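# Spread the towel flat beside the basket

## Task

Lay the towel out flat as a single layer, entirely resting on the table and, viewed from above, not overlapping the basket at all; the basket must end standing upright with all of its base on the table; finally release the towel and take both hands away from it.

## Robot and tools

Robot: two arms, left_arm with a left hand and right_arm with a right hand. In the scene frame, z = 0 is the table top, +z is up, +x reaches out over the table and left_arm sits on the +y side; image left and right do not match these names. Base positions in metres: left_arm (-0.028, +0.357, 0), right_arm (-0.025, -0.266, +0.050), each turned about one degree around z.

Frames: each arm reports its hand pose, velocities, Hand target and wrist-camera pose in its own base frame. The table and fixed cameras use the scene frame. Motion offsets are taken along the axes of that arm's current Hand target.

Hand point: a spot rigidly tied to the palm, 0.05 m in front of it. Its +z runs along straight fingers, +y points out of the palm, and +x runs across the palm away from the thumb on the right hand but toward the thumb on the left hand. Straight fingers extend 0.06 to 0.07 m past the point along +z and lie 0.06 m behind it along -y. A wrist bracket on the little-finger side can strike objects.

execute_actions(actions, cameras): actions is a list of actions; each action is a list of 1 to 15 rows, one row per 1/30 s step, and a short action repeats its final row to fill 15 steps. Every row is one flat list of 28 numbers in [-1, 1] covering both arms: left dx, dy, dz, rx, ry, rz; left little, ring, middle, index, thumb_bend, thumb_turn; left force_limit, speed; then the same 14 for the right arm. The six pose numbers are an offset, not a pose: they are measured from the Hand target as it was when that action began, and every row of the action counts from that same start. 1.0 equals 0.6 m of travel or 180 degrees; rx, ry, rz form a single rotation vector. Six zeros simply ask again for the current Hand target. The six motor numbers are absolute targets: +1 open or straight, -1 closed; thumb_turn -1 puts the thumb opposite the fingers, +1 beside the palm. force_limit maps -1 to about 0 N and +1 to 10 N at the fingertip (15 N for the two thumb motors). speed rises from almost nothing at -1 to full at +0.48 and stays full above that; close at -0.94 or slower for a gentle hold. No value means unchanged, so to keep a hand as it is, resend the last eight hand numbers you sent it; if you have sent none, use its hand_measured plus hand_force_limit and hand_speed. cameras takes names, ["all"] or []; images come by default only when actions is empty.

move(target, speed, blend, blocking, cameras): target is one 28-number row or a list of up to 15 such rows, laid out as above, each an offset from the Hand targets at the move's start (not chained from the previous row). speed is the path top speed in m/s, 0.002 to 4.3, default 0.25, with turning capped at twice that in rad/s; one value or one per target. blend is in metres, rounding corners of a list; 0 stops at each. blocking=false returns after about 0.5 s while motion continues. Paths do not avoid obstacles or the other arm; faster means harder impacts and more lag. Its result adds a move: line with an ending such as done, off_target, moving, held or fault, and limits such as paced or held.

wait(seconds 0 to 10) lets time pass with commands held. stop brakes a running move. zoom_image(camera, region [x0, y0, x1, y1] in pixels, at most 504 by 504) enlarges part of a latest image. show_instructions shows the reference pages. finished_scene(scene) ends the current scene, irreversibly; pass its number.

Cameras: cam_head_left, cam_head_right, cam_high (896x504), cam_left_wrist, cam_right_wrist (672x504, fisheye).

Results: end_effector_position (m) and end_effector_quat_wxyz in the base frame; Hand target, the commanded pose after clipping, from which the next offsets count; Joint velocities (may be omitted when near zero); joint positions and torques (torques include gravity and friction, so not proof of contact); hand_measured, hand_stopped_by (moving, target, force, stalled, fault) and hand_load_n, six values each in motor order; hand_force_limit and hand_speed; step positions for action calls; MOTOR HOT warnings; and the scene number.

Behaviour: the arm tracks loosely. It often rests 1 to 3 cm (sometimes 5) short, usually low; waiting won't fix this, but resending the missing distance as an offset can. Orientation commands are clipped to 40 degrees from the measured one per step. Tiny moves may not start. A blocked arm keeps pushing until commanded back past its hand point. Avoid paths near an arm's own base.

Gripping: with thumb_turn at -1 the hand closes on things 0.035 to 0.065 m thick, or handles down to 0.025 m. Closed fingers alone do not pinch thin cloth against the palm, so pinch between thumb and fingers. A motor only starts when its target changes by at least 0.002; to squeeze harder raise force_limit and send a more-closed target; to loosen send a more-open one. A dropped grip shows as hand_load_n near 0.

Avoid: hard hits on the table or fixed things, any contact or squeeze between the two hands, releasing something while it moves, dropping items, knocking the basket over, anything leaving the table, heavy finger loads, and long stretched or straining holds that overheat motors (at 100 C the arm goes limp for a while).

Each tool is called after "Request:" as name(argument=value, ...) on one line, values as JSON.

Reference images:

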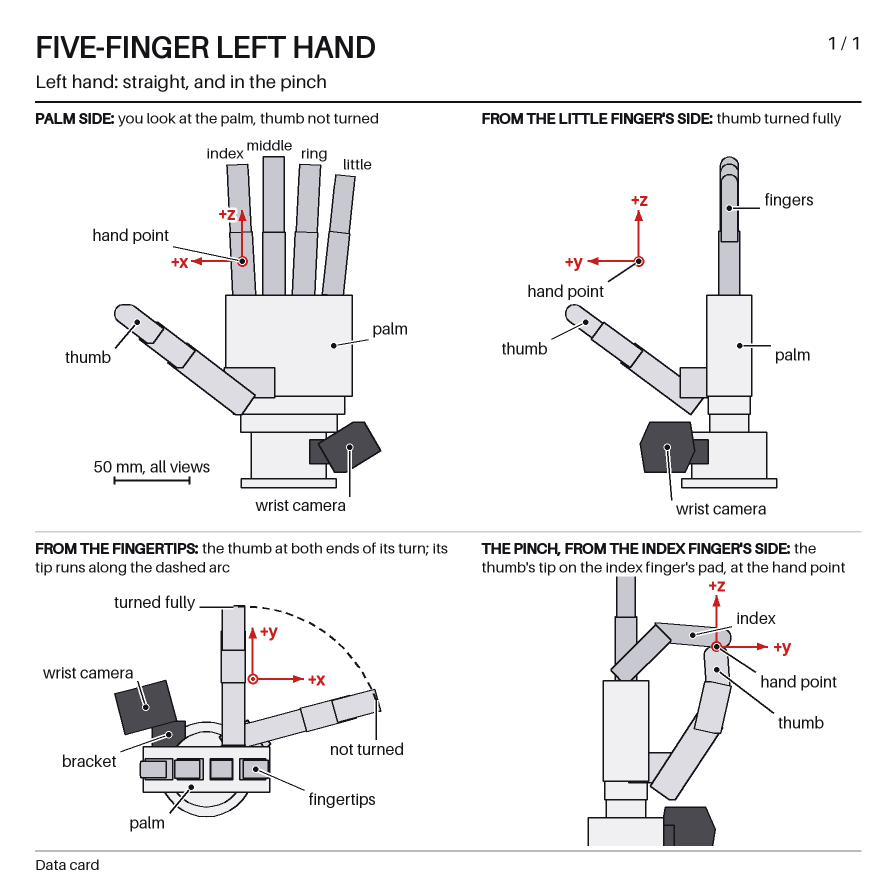

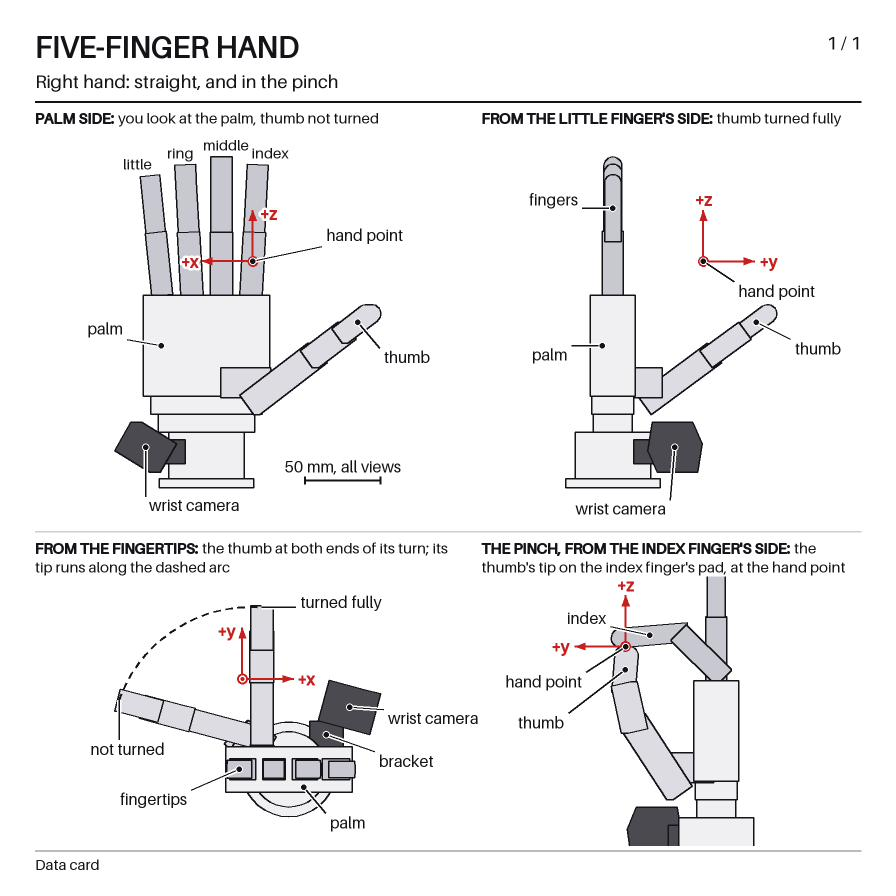

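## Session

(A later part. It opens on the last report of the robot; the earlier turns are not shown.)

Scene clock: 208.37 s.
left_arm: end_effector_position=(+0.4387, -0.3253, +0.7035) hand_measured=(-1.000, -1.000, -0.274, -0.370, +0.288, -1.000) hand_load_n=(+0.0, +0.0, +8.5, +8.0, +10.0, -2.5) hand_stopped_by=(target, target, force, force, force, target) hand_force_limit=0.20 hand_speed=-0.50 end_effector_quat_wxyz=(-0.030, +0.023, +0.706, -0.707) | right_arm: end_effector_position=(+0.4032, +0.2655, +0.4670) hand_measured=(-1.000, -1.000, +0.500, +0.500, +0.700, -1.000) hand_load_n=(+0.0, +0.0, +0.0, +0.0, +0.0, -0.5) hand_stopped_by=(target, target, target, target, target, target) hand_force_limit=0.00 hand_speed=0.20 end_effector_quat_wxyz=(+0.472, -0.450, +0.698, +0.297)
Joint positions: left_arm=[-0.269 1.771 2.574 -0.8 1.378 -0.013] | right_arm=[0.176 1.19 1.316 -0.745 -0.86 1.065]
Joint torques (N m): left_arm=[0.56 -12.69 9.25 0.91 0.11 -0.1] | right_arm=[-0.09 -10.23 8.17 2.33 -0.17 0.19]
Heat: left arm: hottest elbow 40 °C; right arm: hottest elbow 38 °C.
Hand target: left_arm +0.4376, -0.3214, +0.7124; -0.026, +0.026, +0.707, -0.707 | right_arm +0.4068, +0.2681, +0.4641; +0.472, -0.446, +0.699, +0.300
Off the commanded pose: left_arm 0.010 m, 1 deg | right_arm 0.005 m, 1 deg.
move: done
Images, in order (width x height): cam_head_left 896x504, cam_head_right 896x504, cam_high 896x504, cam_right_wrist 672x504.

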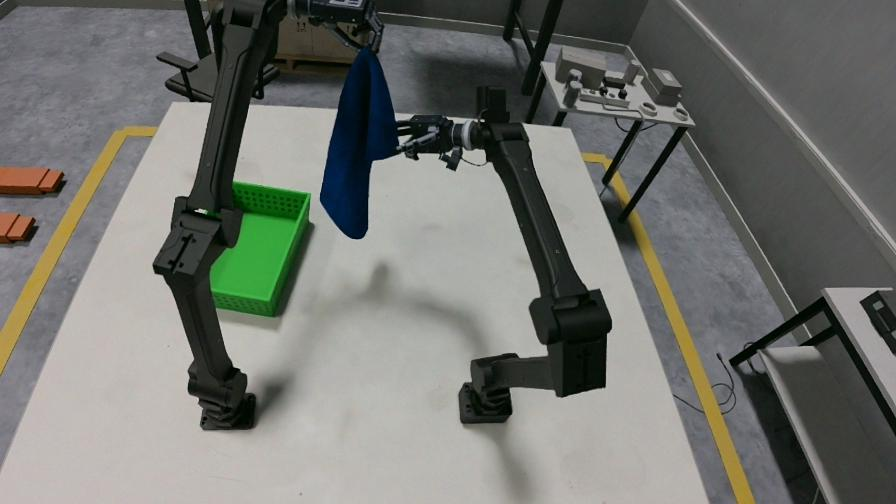

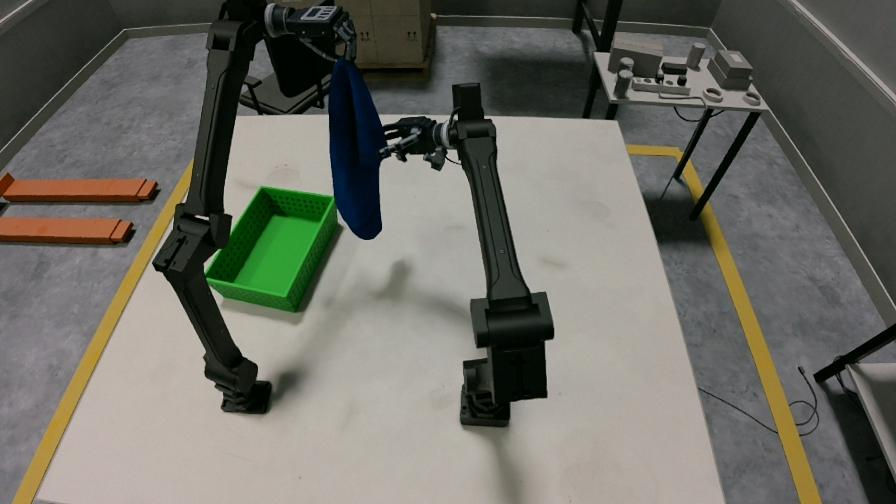

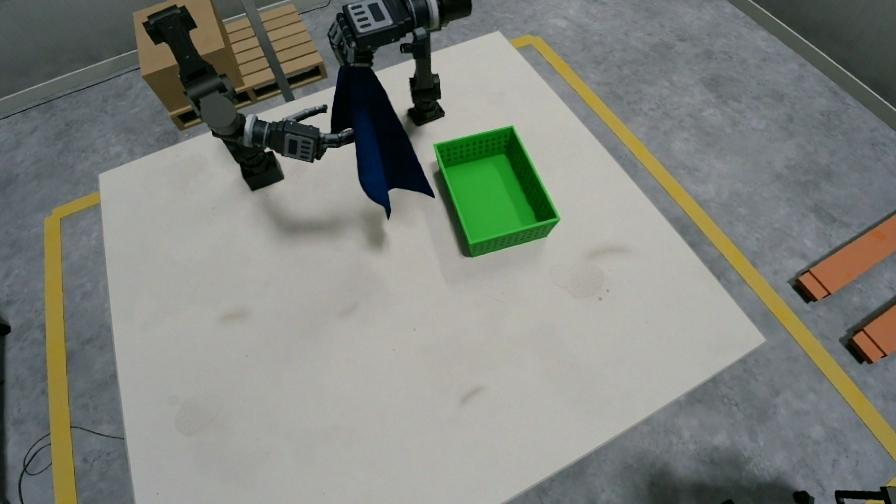

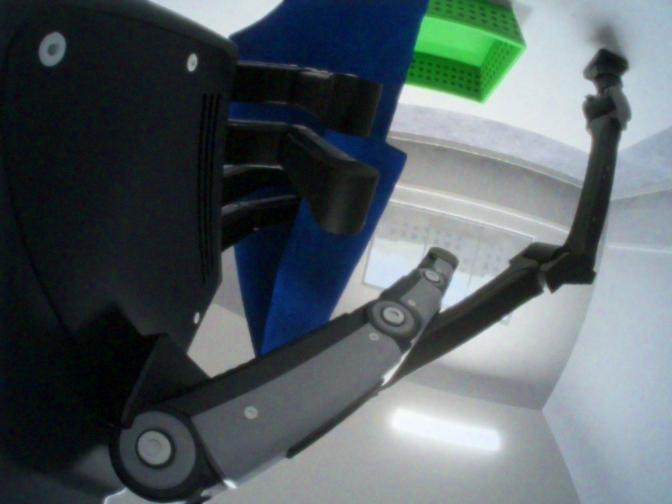

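Request:
move(target=[0,0,0,0,0,0,-1,-1,-0.7,-0.7,0.25,-1,0.2,-0.5,0,0,0,0,0,0,-1,-1,0.1,0.1,0.35,-1,0.0,0.0], speed=0.07, cameras=["cam_head_left","cam_head_right","cam_high","cam_right_wrist"])

Request:
zoom_image(camera="cam_head_left", region=[350, 90, 480, 220])

Request:
zoom_image(camera="cam_high", region=[240, 50, 400, 200])

Request:
zoom_image(camera="cam_right_wrist", region=[200, 0, 600, 350])

Scene clock: 211.30 s.
left_arm: end_effector_position=(+0.4387, -0.3253, +0.7035) hand_measured=(-1.000, -1.000, -0.274, -0.370, +0.288, -1.000) hand_load_n=(-0.5, +0.0, +8.5, +8.5, +10.0, -2.5) hand_stopped_by=(target, target, force, force, force, target) hand_force_limit=0.20 hand_speed=-0.50 end_effector_quat_wxyz=(-0.030, +0.023, +0.706, -0.707) | right_arm: end_effector_position=(+0.4033, +0.2655, +0.4671) hand_measured=(-1.000, -1.000, +0.100, +0.100, +0.350, -1.000) hand_load_n=(+0.0, +0.0, +0.0, +0.0, +0.0, -0.5) hand_stopped_by=(target, target, target, target, target, target) hand_force_limit=0.00 hand_speed=0.00 end_effector_quat_wxyz=(+0.472, -0.450, +0.698, +0.297)
Joint positions: left_arm=[-0.269 1.771 2.574 -0.8 1.378 -0.013] | right_arm=[0.176 1.19 1.316 -0.745 -0.86 1.066]
Joint torques (N m): left_arm=[-0.03 -12.28 9.36 1.31 0.1 -0.13] | right_arm=[-0.44 -10.58 8.23 2.43 -0.17 0.17]
Heat: left arm: hottest elbow 40 °C; right arm: hottest elbow 38 °C.
Hand target: left_arm +0.4376, -0.3214, +0.7124; -0.026, +0.026, +0.707, -0.707 | right_arm +0.4068, +0.2681, +0.4641; +0.472, -0.446, +0.699, +0.300
Off the commanded pose: left_arm 0.010 m, 1 deg | right_arm 0.005 m, 1 deg.
move: done
Images, in order (width x height): cam_head_left 896x504, cam_head_right 896x504, cam_high 896x504, cam_right_wrist 672x504.

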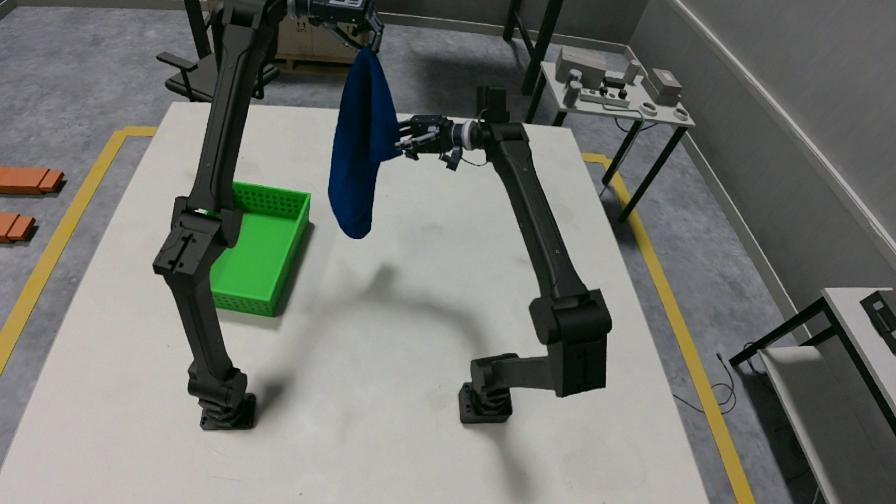

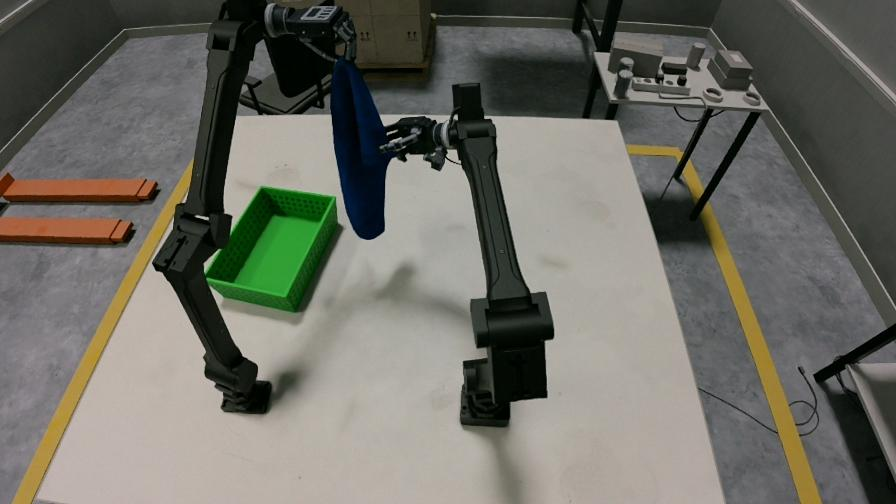

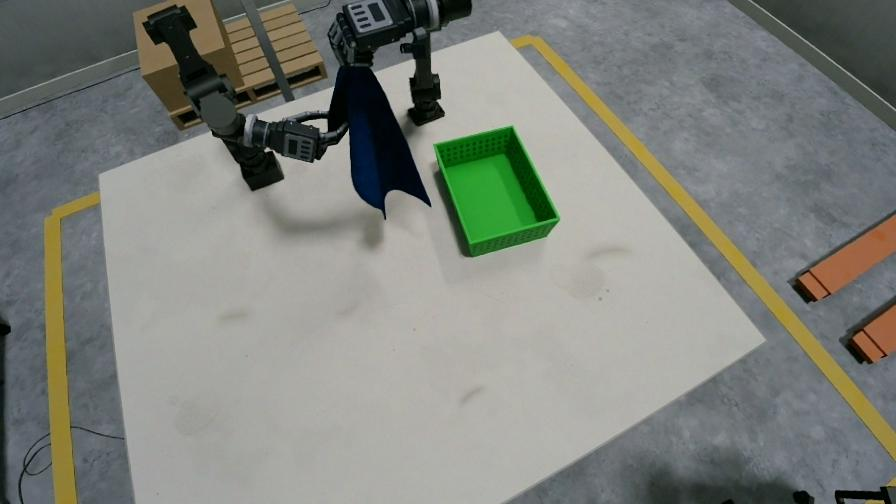

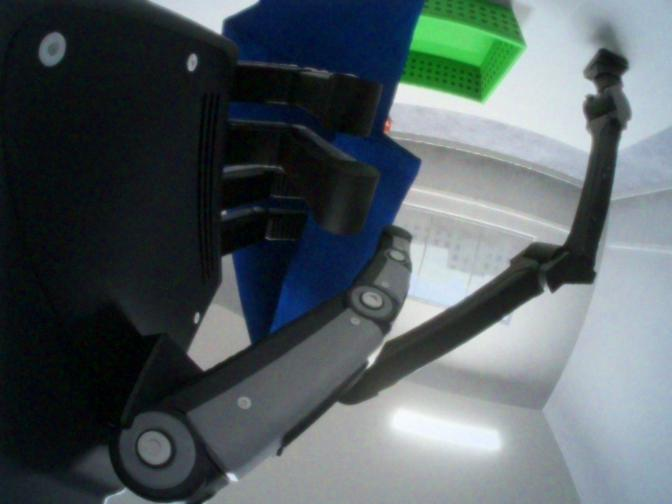

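Scaled by 3.877 from the camera's 896x504 image, which has a finer 1280x720 frame.

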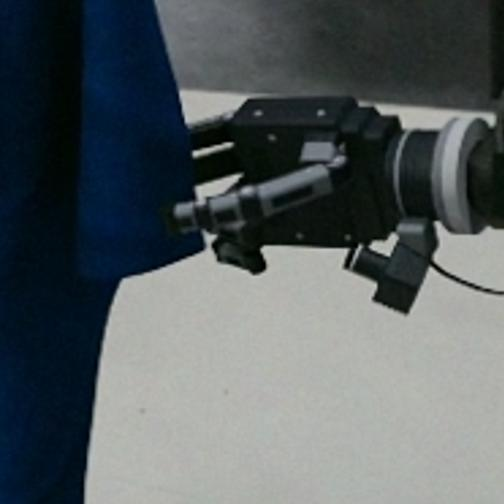

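Scaled by 3.150 from the camera's 896x504 image, which has a finer 1280x720 frame.

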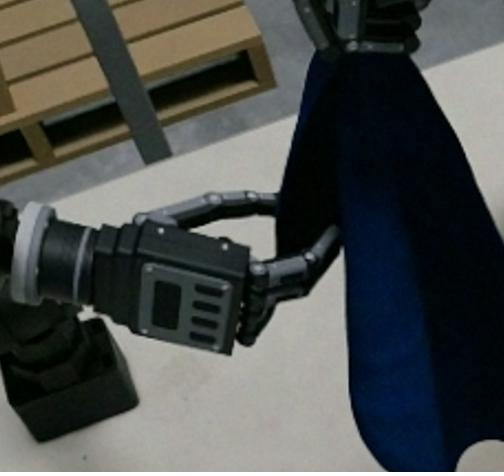

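Scaled by 1.260 from the camera's 672x504 image, which has a finer 960x720 frame.

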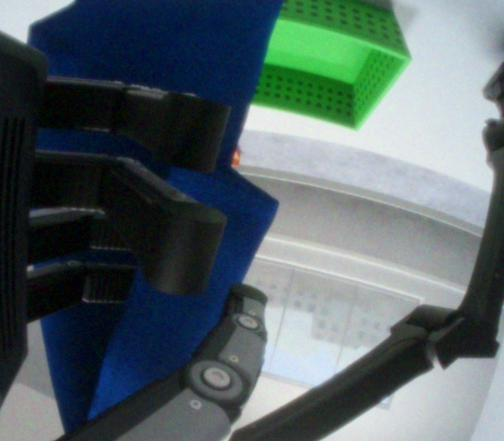

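Request:
move(target=[0,0,0,0,0,0,-1,-1,-0.7,-0.7,0.25,-1,0.2,-0.5,0,0,0,0,0,0,-1,-1,-0.6,-0.6,0.3,-1,0.1,-0.4], speed=0.07, cameras=["cam_head_left","cam_head_right","cam_high","cam_right_wrist"])

Request:
zoom_image(camera="cam_head_left", region=[350, 90, 480, 220])

Request:
zoom_image(camera="cam_right_wrist", region=[200, 0, 600, 350])

Scene clock: 212.70 s.
left_arm: end_effector_position=(+0.4387, -0.3253, +0.7035) hand_measured=(-1.000, -1.000, -0.274, -0.370, +0.288, -1.000) hand_load_n=(+0.0, +0.0, +8.5, +8.5, +10.0, -2.5) hand_stopped_by=(target, target, force, force, force, target) hand_force_limit=0.20 hand_speed=-0.50 end_effector_quat_wxyz=(-0.030, +0.023, +0.706, -0.707) | right_arm: end_effector_position=(+0.4034, +0.2655, +0.4670) hand_measured=(-1.000, -1.000, -0.276, -0.334, +0.302, -1.000) hand_load_n=(+0.0, +0.0, +9.5, +5.5, +6.5, +0.0) hand_stopped_by=(target, target, force, force, target, target) hand_force_limit=0.10 hand_speed=-0.40 end_effector_quat_wxyz=(+0.472, -0.450, +0.698, +0.297)
Joint positions: left_arm=[-0.269 1.771 2.574 -0.8 1.378 -0.013] | right_arm=[0.176 1.19 1.316 -0.745 -0.86 1.067]
Joint torques (N m): left_arm=[0.21 -12.63 9.44 0.91 0.12 -0.14] | right_arm=[-0.44 -10.52 8.16 2.43 -0.18 0.16]
Heat: left arm: hottest elbow 40 °C; right arm: hottest elbow 38 °C.
Hand target: left_arm +0.4376, -0.3214, +0.7124; -0.026, +0.026, +0.707, -0.707 | right_arm +0.4068, +0.2681, +0.4641; +0.471, -0.446, +0.699, +0.300
Off the commanded pose: left_arm 0.010 m, 1 deg | right_arm 0.005 m, 1 deg.
move: done
Images, in order (width x height): cam_head_left 896x504, cam_head_right 896x504, cam_high 896x504, cam_right_wrist 672x504.

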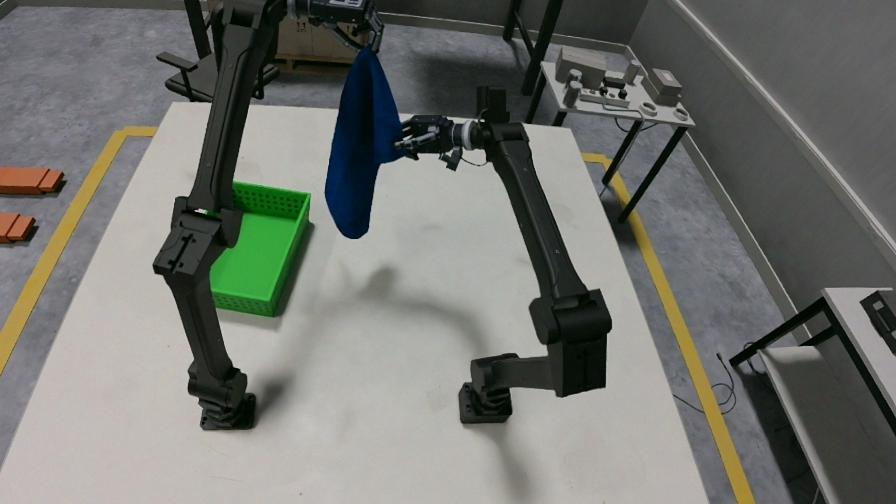

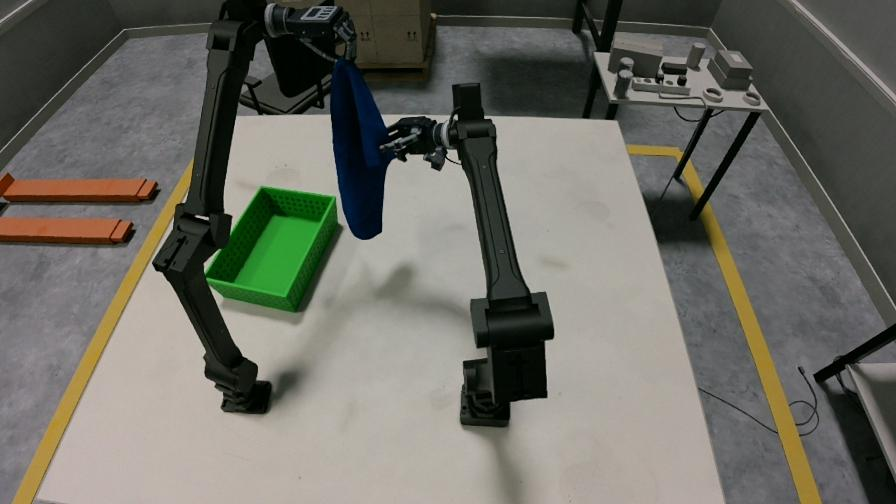

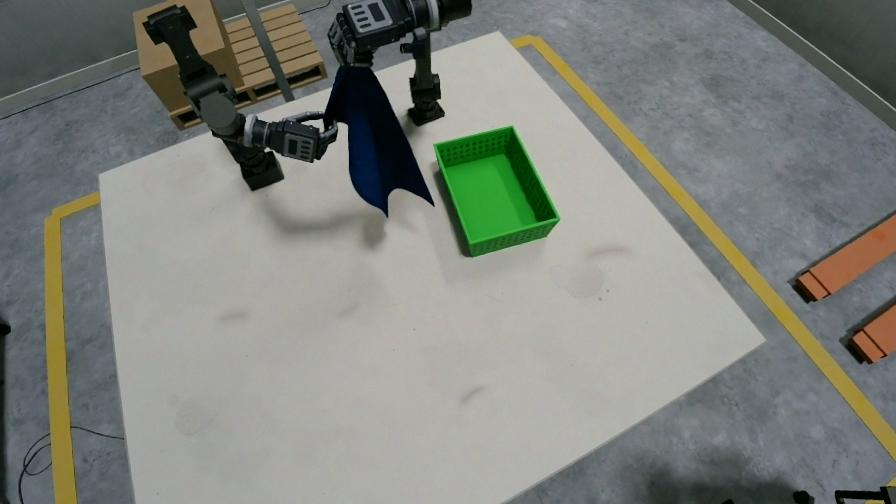

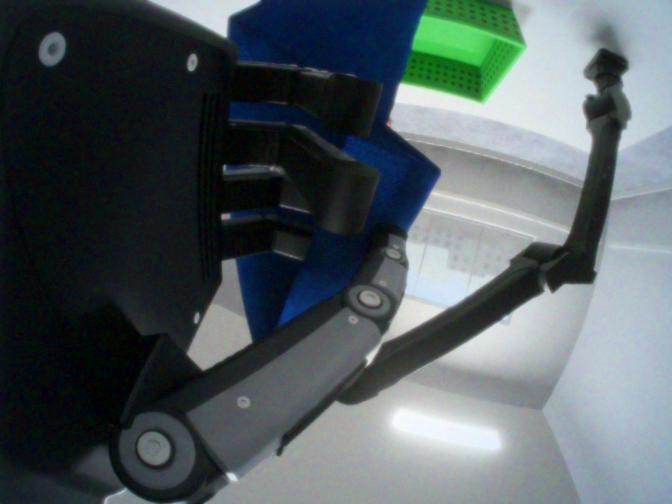

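Scaled by 3.877 from the camera's 896x504 image, which has a finer 1280x720 frame.

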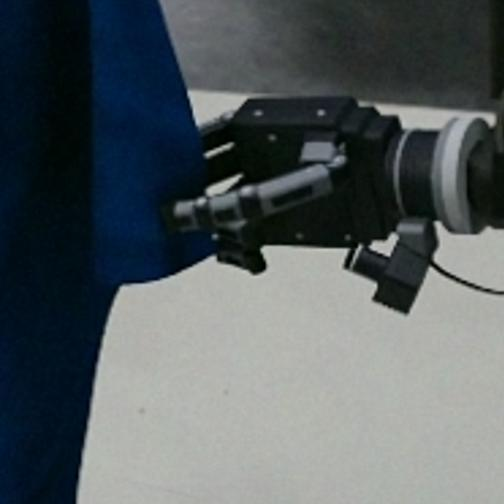

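Scaled by 1.260 from the camera's 672x504 image, which has a finer 960x720 frame.

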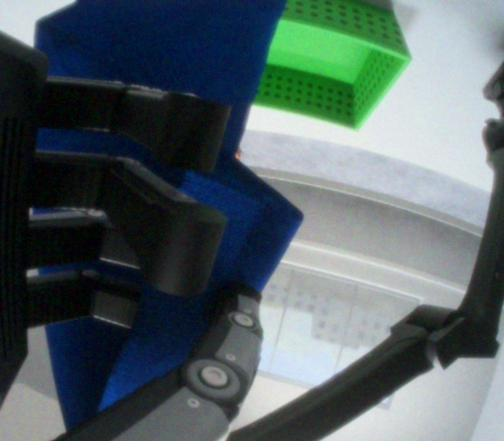

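Request:
move(target=[0.051,0.09,-0.105,-0.19,-0.4935,-0.204,-1,-1,-0.7,-0.7,0.25,-1,0.2,-0.5,-0.141,-0.1015,-0.219,0.1354,0.298,-0.2563,-1,-1,-0.7,-0.7,0.25,-1,0.2,-0.5], speed=0.12, cameras=["all"])

Request:
zoom_image(camera="cam_head_left", region=[350, 30, 550, 230])

Request:
zoom_image(camera="cam_high", region=[200, 20, 420, 240])

Scene clock: 223.77 s.
left_arm: end_effector_position=(+0.4218, -0.2719, +0.6460) hand_measured=(-1.000, -1.000, -0.274, -0.370, +0.288, -1.000) hand_load_n=(+0.0, +0.0, +9.0, +8.0, +10.0, -1.5) hand_stopped_by=(target, target, force, force, force, target) hand_force_limit=0.20 hand_speed=-0.50 end_effector_quat_wxyz=(-0.296, +0.610, -0.625, +0.386) | right_arm: end_effector_position=(+0.4263, +0.1689, +0.5776) hand_measured=(-1.000, -1.000, -0.276, -0.372, +0.288, -1.000) hand_load_n=(+0.0, +0.0, +9.5, +12.5, +12.0, -0.5) hand_stopped_by=(target, target, force, force, force, target) hand_force_limit=0.20 hand_speed=-0.50 end_effector_quat_wxyz=(-0.284, +0.647, -0.657, +0.262)
Joint positions: left_arm=[-0.632 1.659 2.74 -1.692 -0.411 -0.392] | right_arm=[0.382 1.501 2.388 -1.695 0.246 0.298]
Joint torques (N m): left_arm=[-0.38 -12.4 4.86 1.29 -0.78 -0.01] | right_arm=[-0.97 -12.22 10.06 1.18 0.78 -0.34]
Heat: left arm: hottest elbow 39 °C; right arm: hottest elbow 39 °C.
Hand target: left_arm +0.4116, -0.2562, +0.6584; -0.271, +0.653, -0.653, +0.271 | right_arm +0.4238, +0.1608, +0.5921; -0.271, +0.654, -0.653, +0.271
Off the commanded pose: left_arm 0.022 m, 15 deg | right_arm 0.017 m, 2 deg.
elbow stopped short (left arm): the move would have taken joint 3 (elbow) straighter than the controller allows.
joint sent to its limit (left arm) — joint 4 (wrist pitch), lower limit. The joint targets are off in orientation, not in position.
joint sent to its limit (right arm) — joint 4 (wrist pitch), lower limit. The joint targets still meet the commanded pose.
move: off_target (left_arm, right_arm)

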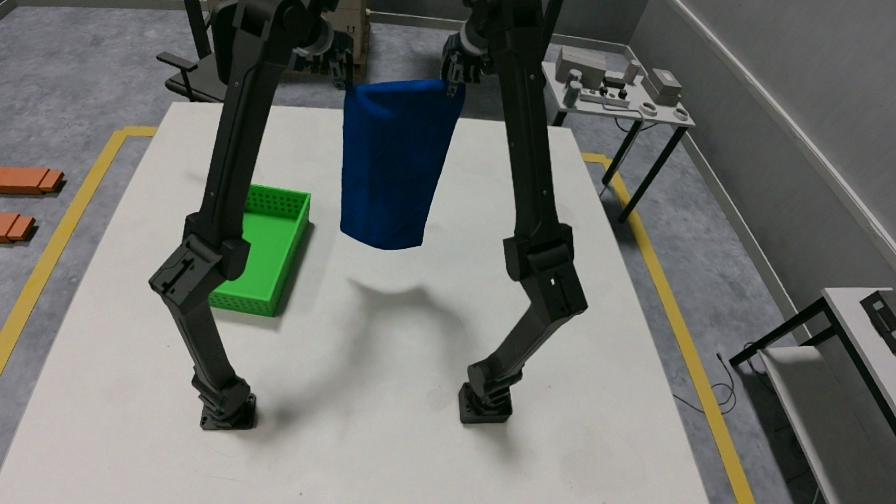

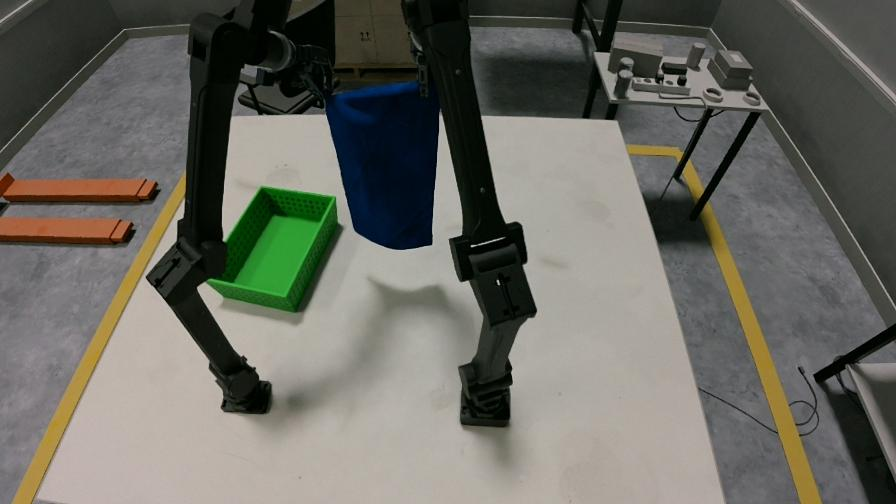

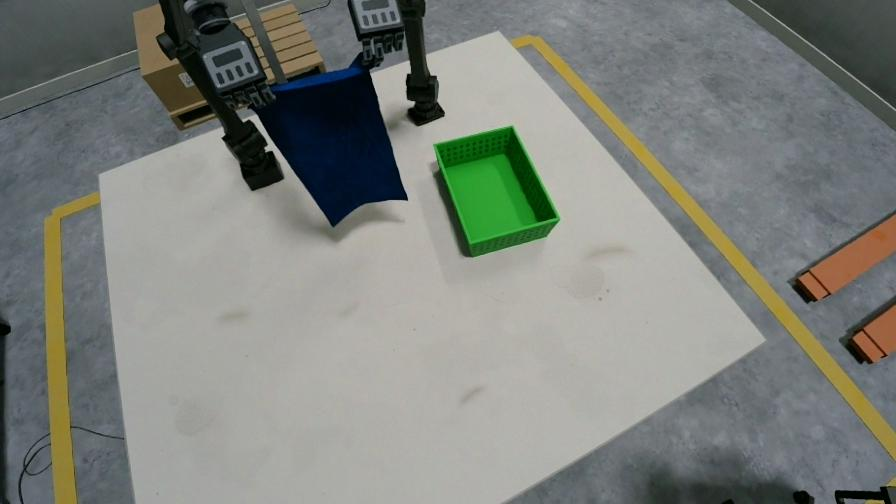

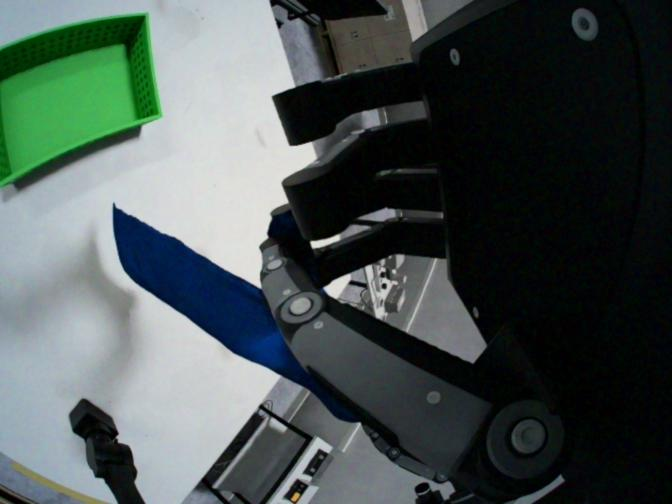

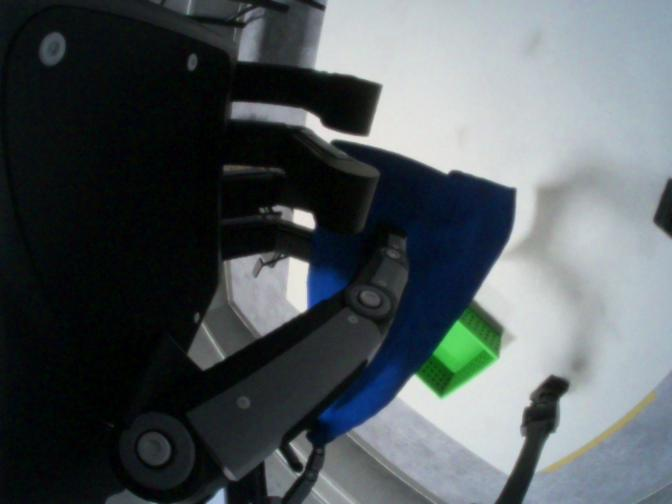

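Scaled by 2.520 from the camera's 896x504 image, which has a finer 1280x720 frame.

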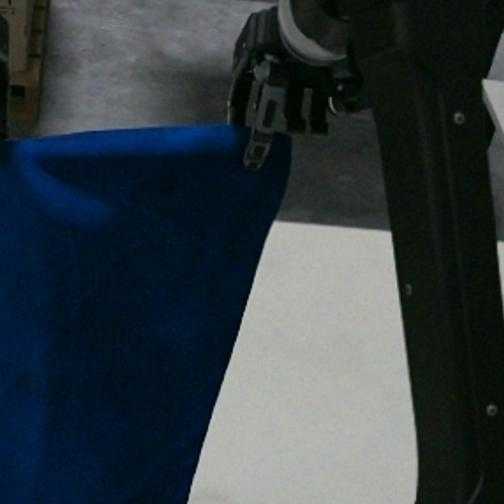

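Scaled by 2.291 from the camera's 896x504 image, which has a finer 1280x720 frame.

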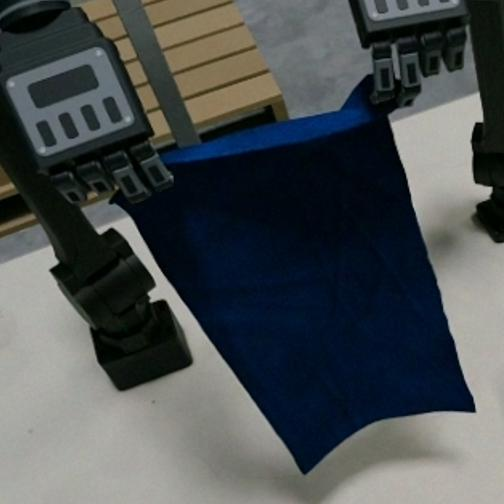

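Request:
move(target=[-0.0067,0.291,-0.0365,-0.139,0,0,-1,-1,-0.7,-0.7,0.25,-1,0.2,-0.5,0.012,0.296,-0.044,-0.139,0,0,-1,-1,-0.7,-0.7,0.25,-1,0.2,-0.5], speed=0.1, cameras=["cam_head_left","cam_head_right","cam_high"])

Scene clock: 229.67 s.
left_arm: end_effector_position=(+0.2805, -0.2662, +0.5423) hand_measured=(-1.000, -1.000, -0.274, -0.370, +0.288, -1.000) hand_load_n=(+0.0, +0.0, +9.0, +8.5, +10.0, -1.0) hand_stopped_by=(target, target, force, force, force, target) hand_force_limit=0.20 hand_speed=-0.50 end_effector_quat_wxyz=(-0.116, +0.663, -0.672, +0.308) | right_arm: end_effector_position=(+0.2882, +0.1632, +0.4807) hand_measured=(-1.000, -1.000, -0.276, -0.372, +0.288, -1.000) hand_load_n=(+0.0, +0.0, +9.5, +13.0, +12.0, +0.0) hand_stopped_by=(target, target, force, force, force, target) hand_force_limit=0.20 hand_speed=-0.50 end_effector_quat_wxyz=(-0.227, +0.685, -0.678, +0.140)
Joint positions: left_arm=[-0.682 1.259 2.036 -1.692 -0.154 -0.615] | right_arm=[0.417 1.146 1.806 -1.697 0.092 0.381]
Joint torques (N m): left_arm=[-0.15 -8 6.26 1.05 -0.52 0.12] | right_arm=[-1.32 -9.76 6.52 0.88 0.74 -0.14]
Heat: left arm: hottest elbow 38 °C; right arm: hottest elbow 38 °C.
Hand target: left_arm +0.2727, -0.2522, +0.5502; -0.123, +0.696, -0.697, +0.122 | right_arm +0.2797, +0.1533, +0.4850; -0.123, +0.697, -0.696, +0.123
Off the commanded pose: left_arm 0.018 m, 22 deg | right_arm 0.014 m, 12 deg.
joint sent to its limit (left arm) — joint 4 (wrist pitch), lower limit. The joint targets are off in orientation, not in position.
joint sent to its limit (right arm) — joint 4 (wrist pitch), lower limit. The joint targets are off in orientation, not in position.
move: off_target (left_arm, right_arm)
Images, in order (width x height): cam_head_left 896x504, cam_head_right 896x504, cam_high 896x504.

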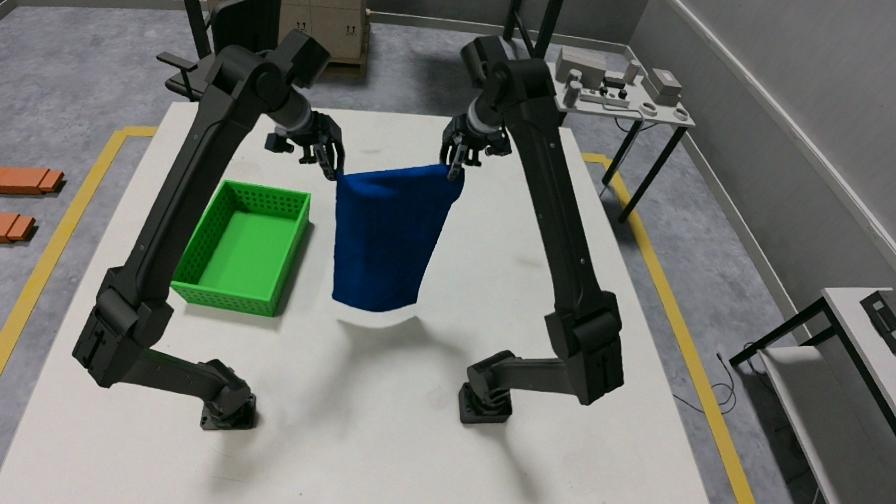

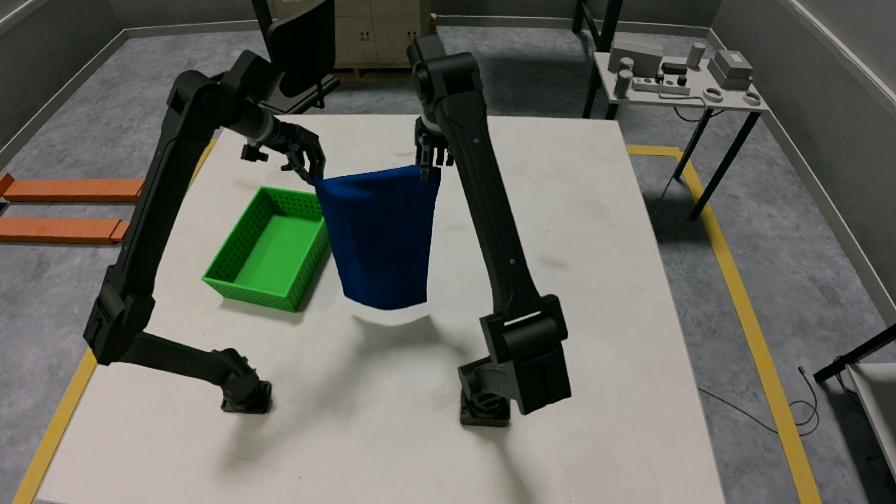

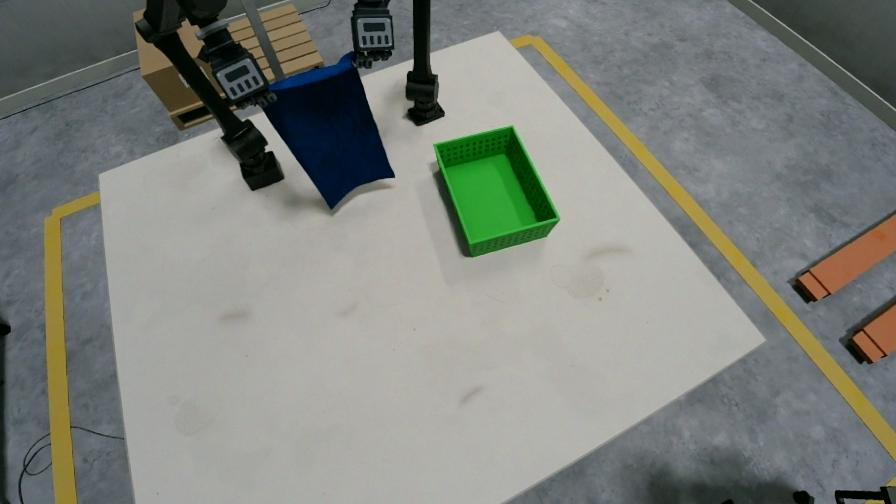

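Request:
move(target=[0,0.0968,0.0712,0,0,0,-1,-1,-0.7,-0.7,0.25,-1,0.2,-0.5,0,0.0968,0.0712,0,0,0,-1,-1,-0.7,-0.7,0.25,-1,0.2,-0.5], speed=0.08, cameras=["cam_head_left","cam_head_right","cam_high"])

Request:
zoom_image(camera="cam_high", region=[220, 30, 440, 250])

Request:
zoom_image(camera="cam_head_left", region=[290, 130, 490, 370])

Scene clock: 236.00 s.
left_arm: end_effector_position=(+0.2399, -0.2651, +0.4831) hand_measured=(-1.000, -1.000, -0.274, -0.370, +0.288, -1.000) hand_load_n=(+0.0, +0.0, +9.5, +8.0, +10.0, -1.0) hand_stopped_by=(target, target, force, force, force, target) hand_force_limit=0.20 hand_speed=-0.50 end_effector_quat_wxyz=(-0.101, +0.676, -0.685, +0.253) | right_arm: end_effector_position=(+0.2472, +0.1637, +0.4212) hand_measured=(-1.000, -1.000, -0.276, -0.372, +0.288, -1.000) hand_load_n=(+0.0, +0.0, +9.5, +13.0, +12.5, +0.0) hand_stopped_by=(target, target, force, force, force, target) hand_force_limit=0.20 hand_speed=-0.50 end_effector_quat_wxyz=(-0.174, +0.694, -0.689, +0.119)
Joint positions: left_arm=[-0.759 1.168 1.814 -1.692 -0.178 -0.697] | right_arm=[0.484 1.058 1.592 -1.697 0.12 0.452]
Joint torques (N m): left_arm=[-0.03 -8.06 6.43 0.84 -0.71 0.21] | right_arm=[-1.08 -8.82 6.76 0.73 0.96 -0.18]
Heat: left arm: hottest elbow 37 °C; right arm: hottest elbow 38 °C.
Hand target: left_arm +0.2328, -0.2520, +0.4903; -0.123, +0.696, -0.697, +0.123 | right_arm +0.2398, +0.1532, +0.4250; -0.123, +0.697, -0.696, +0.123
Off the commanded pose: left_arm 0.016 m, 15 deg | right_arm 0.013 m, 6 deg.
joint sent to its limit (left arm) — joint 4 (wrist pitch), lower limit. The joint targets are off in orientation, not in position.
joint sent to its limit (right arm) — joint 4 (wrist pitch), lower limit. The joint targets are off in orientation, not in position.
move: off_target (left_arm, right_arm)
Images, in order (width x height): cam_head_left 896x504, cam_head_right 896x504, cam_high 896x504.

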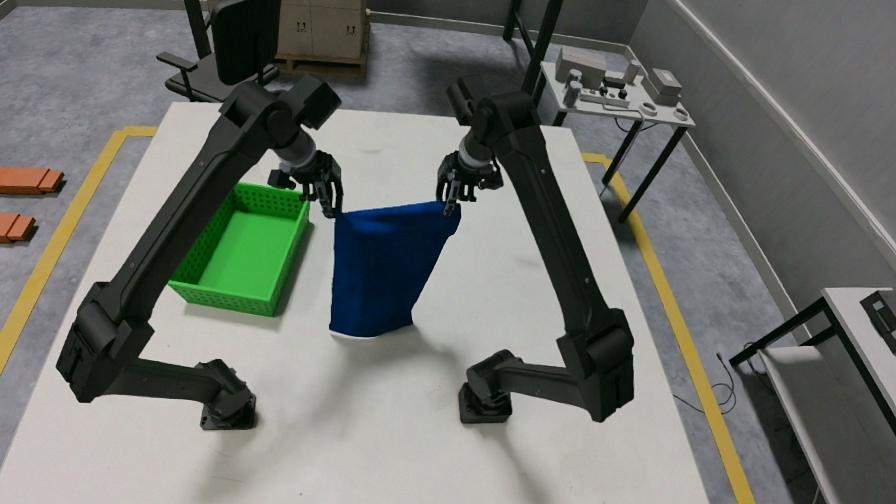

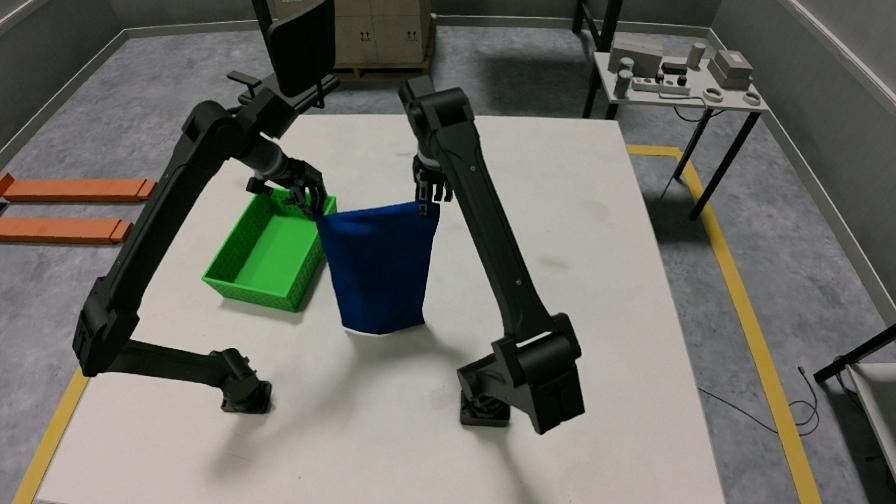

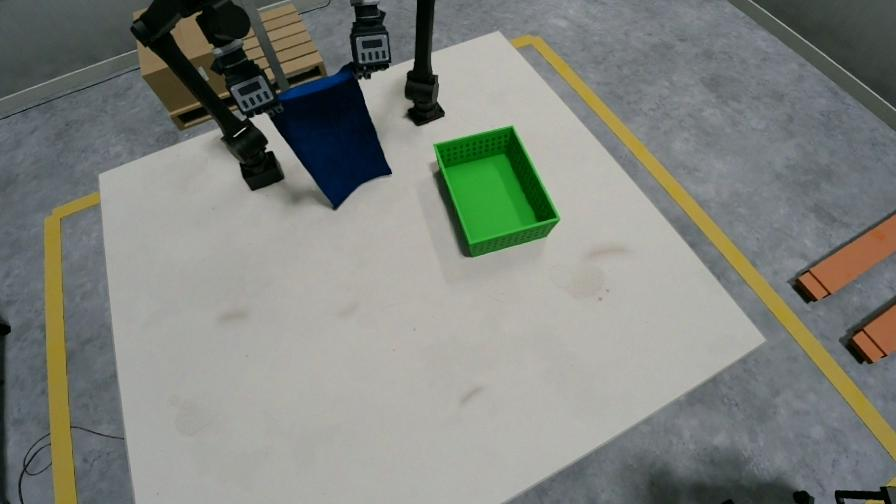

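Scaled by 2.291 from the camera's 896x504 image, which has a finer 1280x720 frame.

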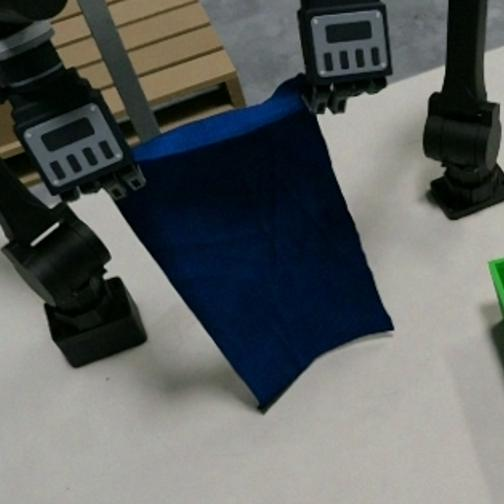

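Scaled by 2.100 from the camera's 896x504 image, which has a finer 1280x720 frame.

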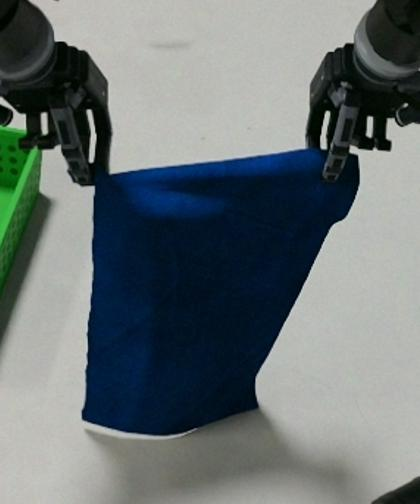

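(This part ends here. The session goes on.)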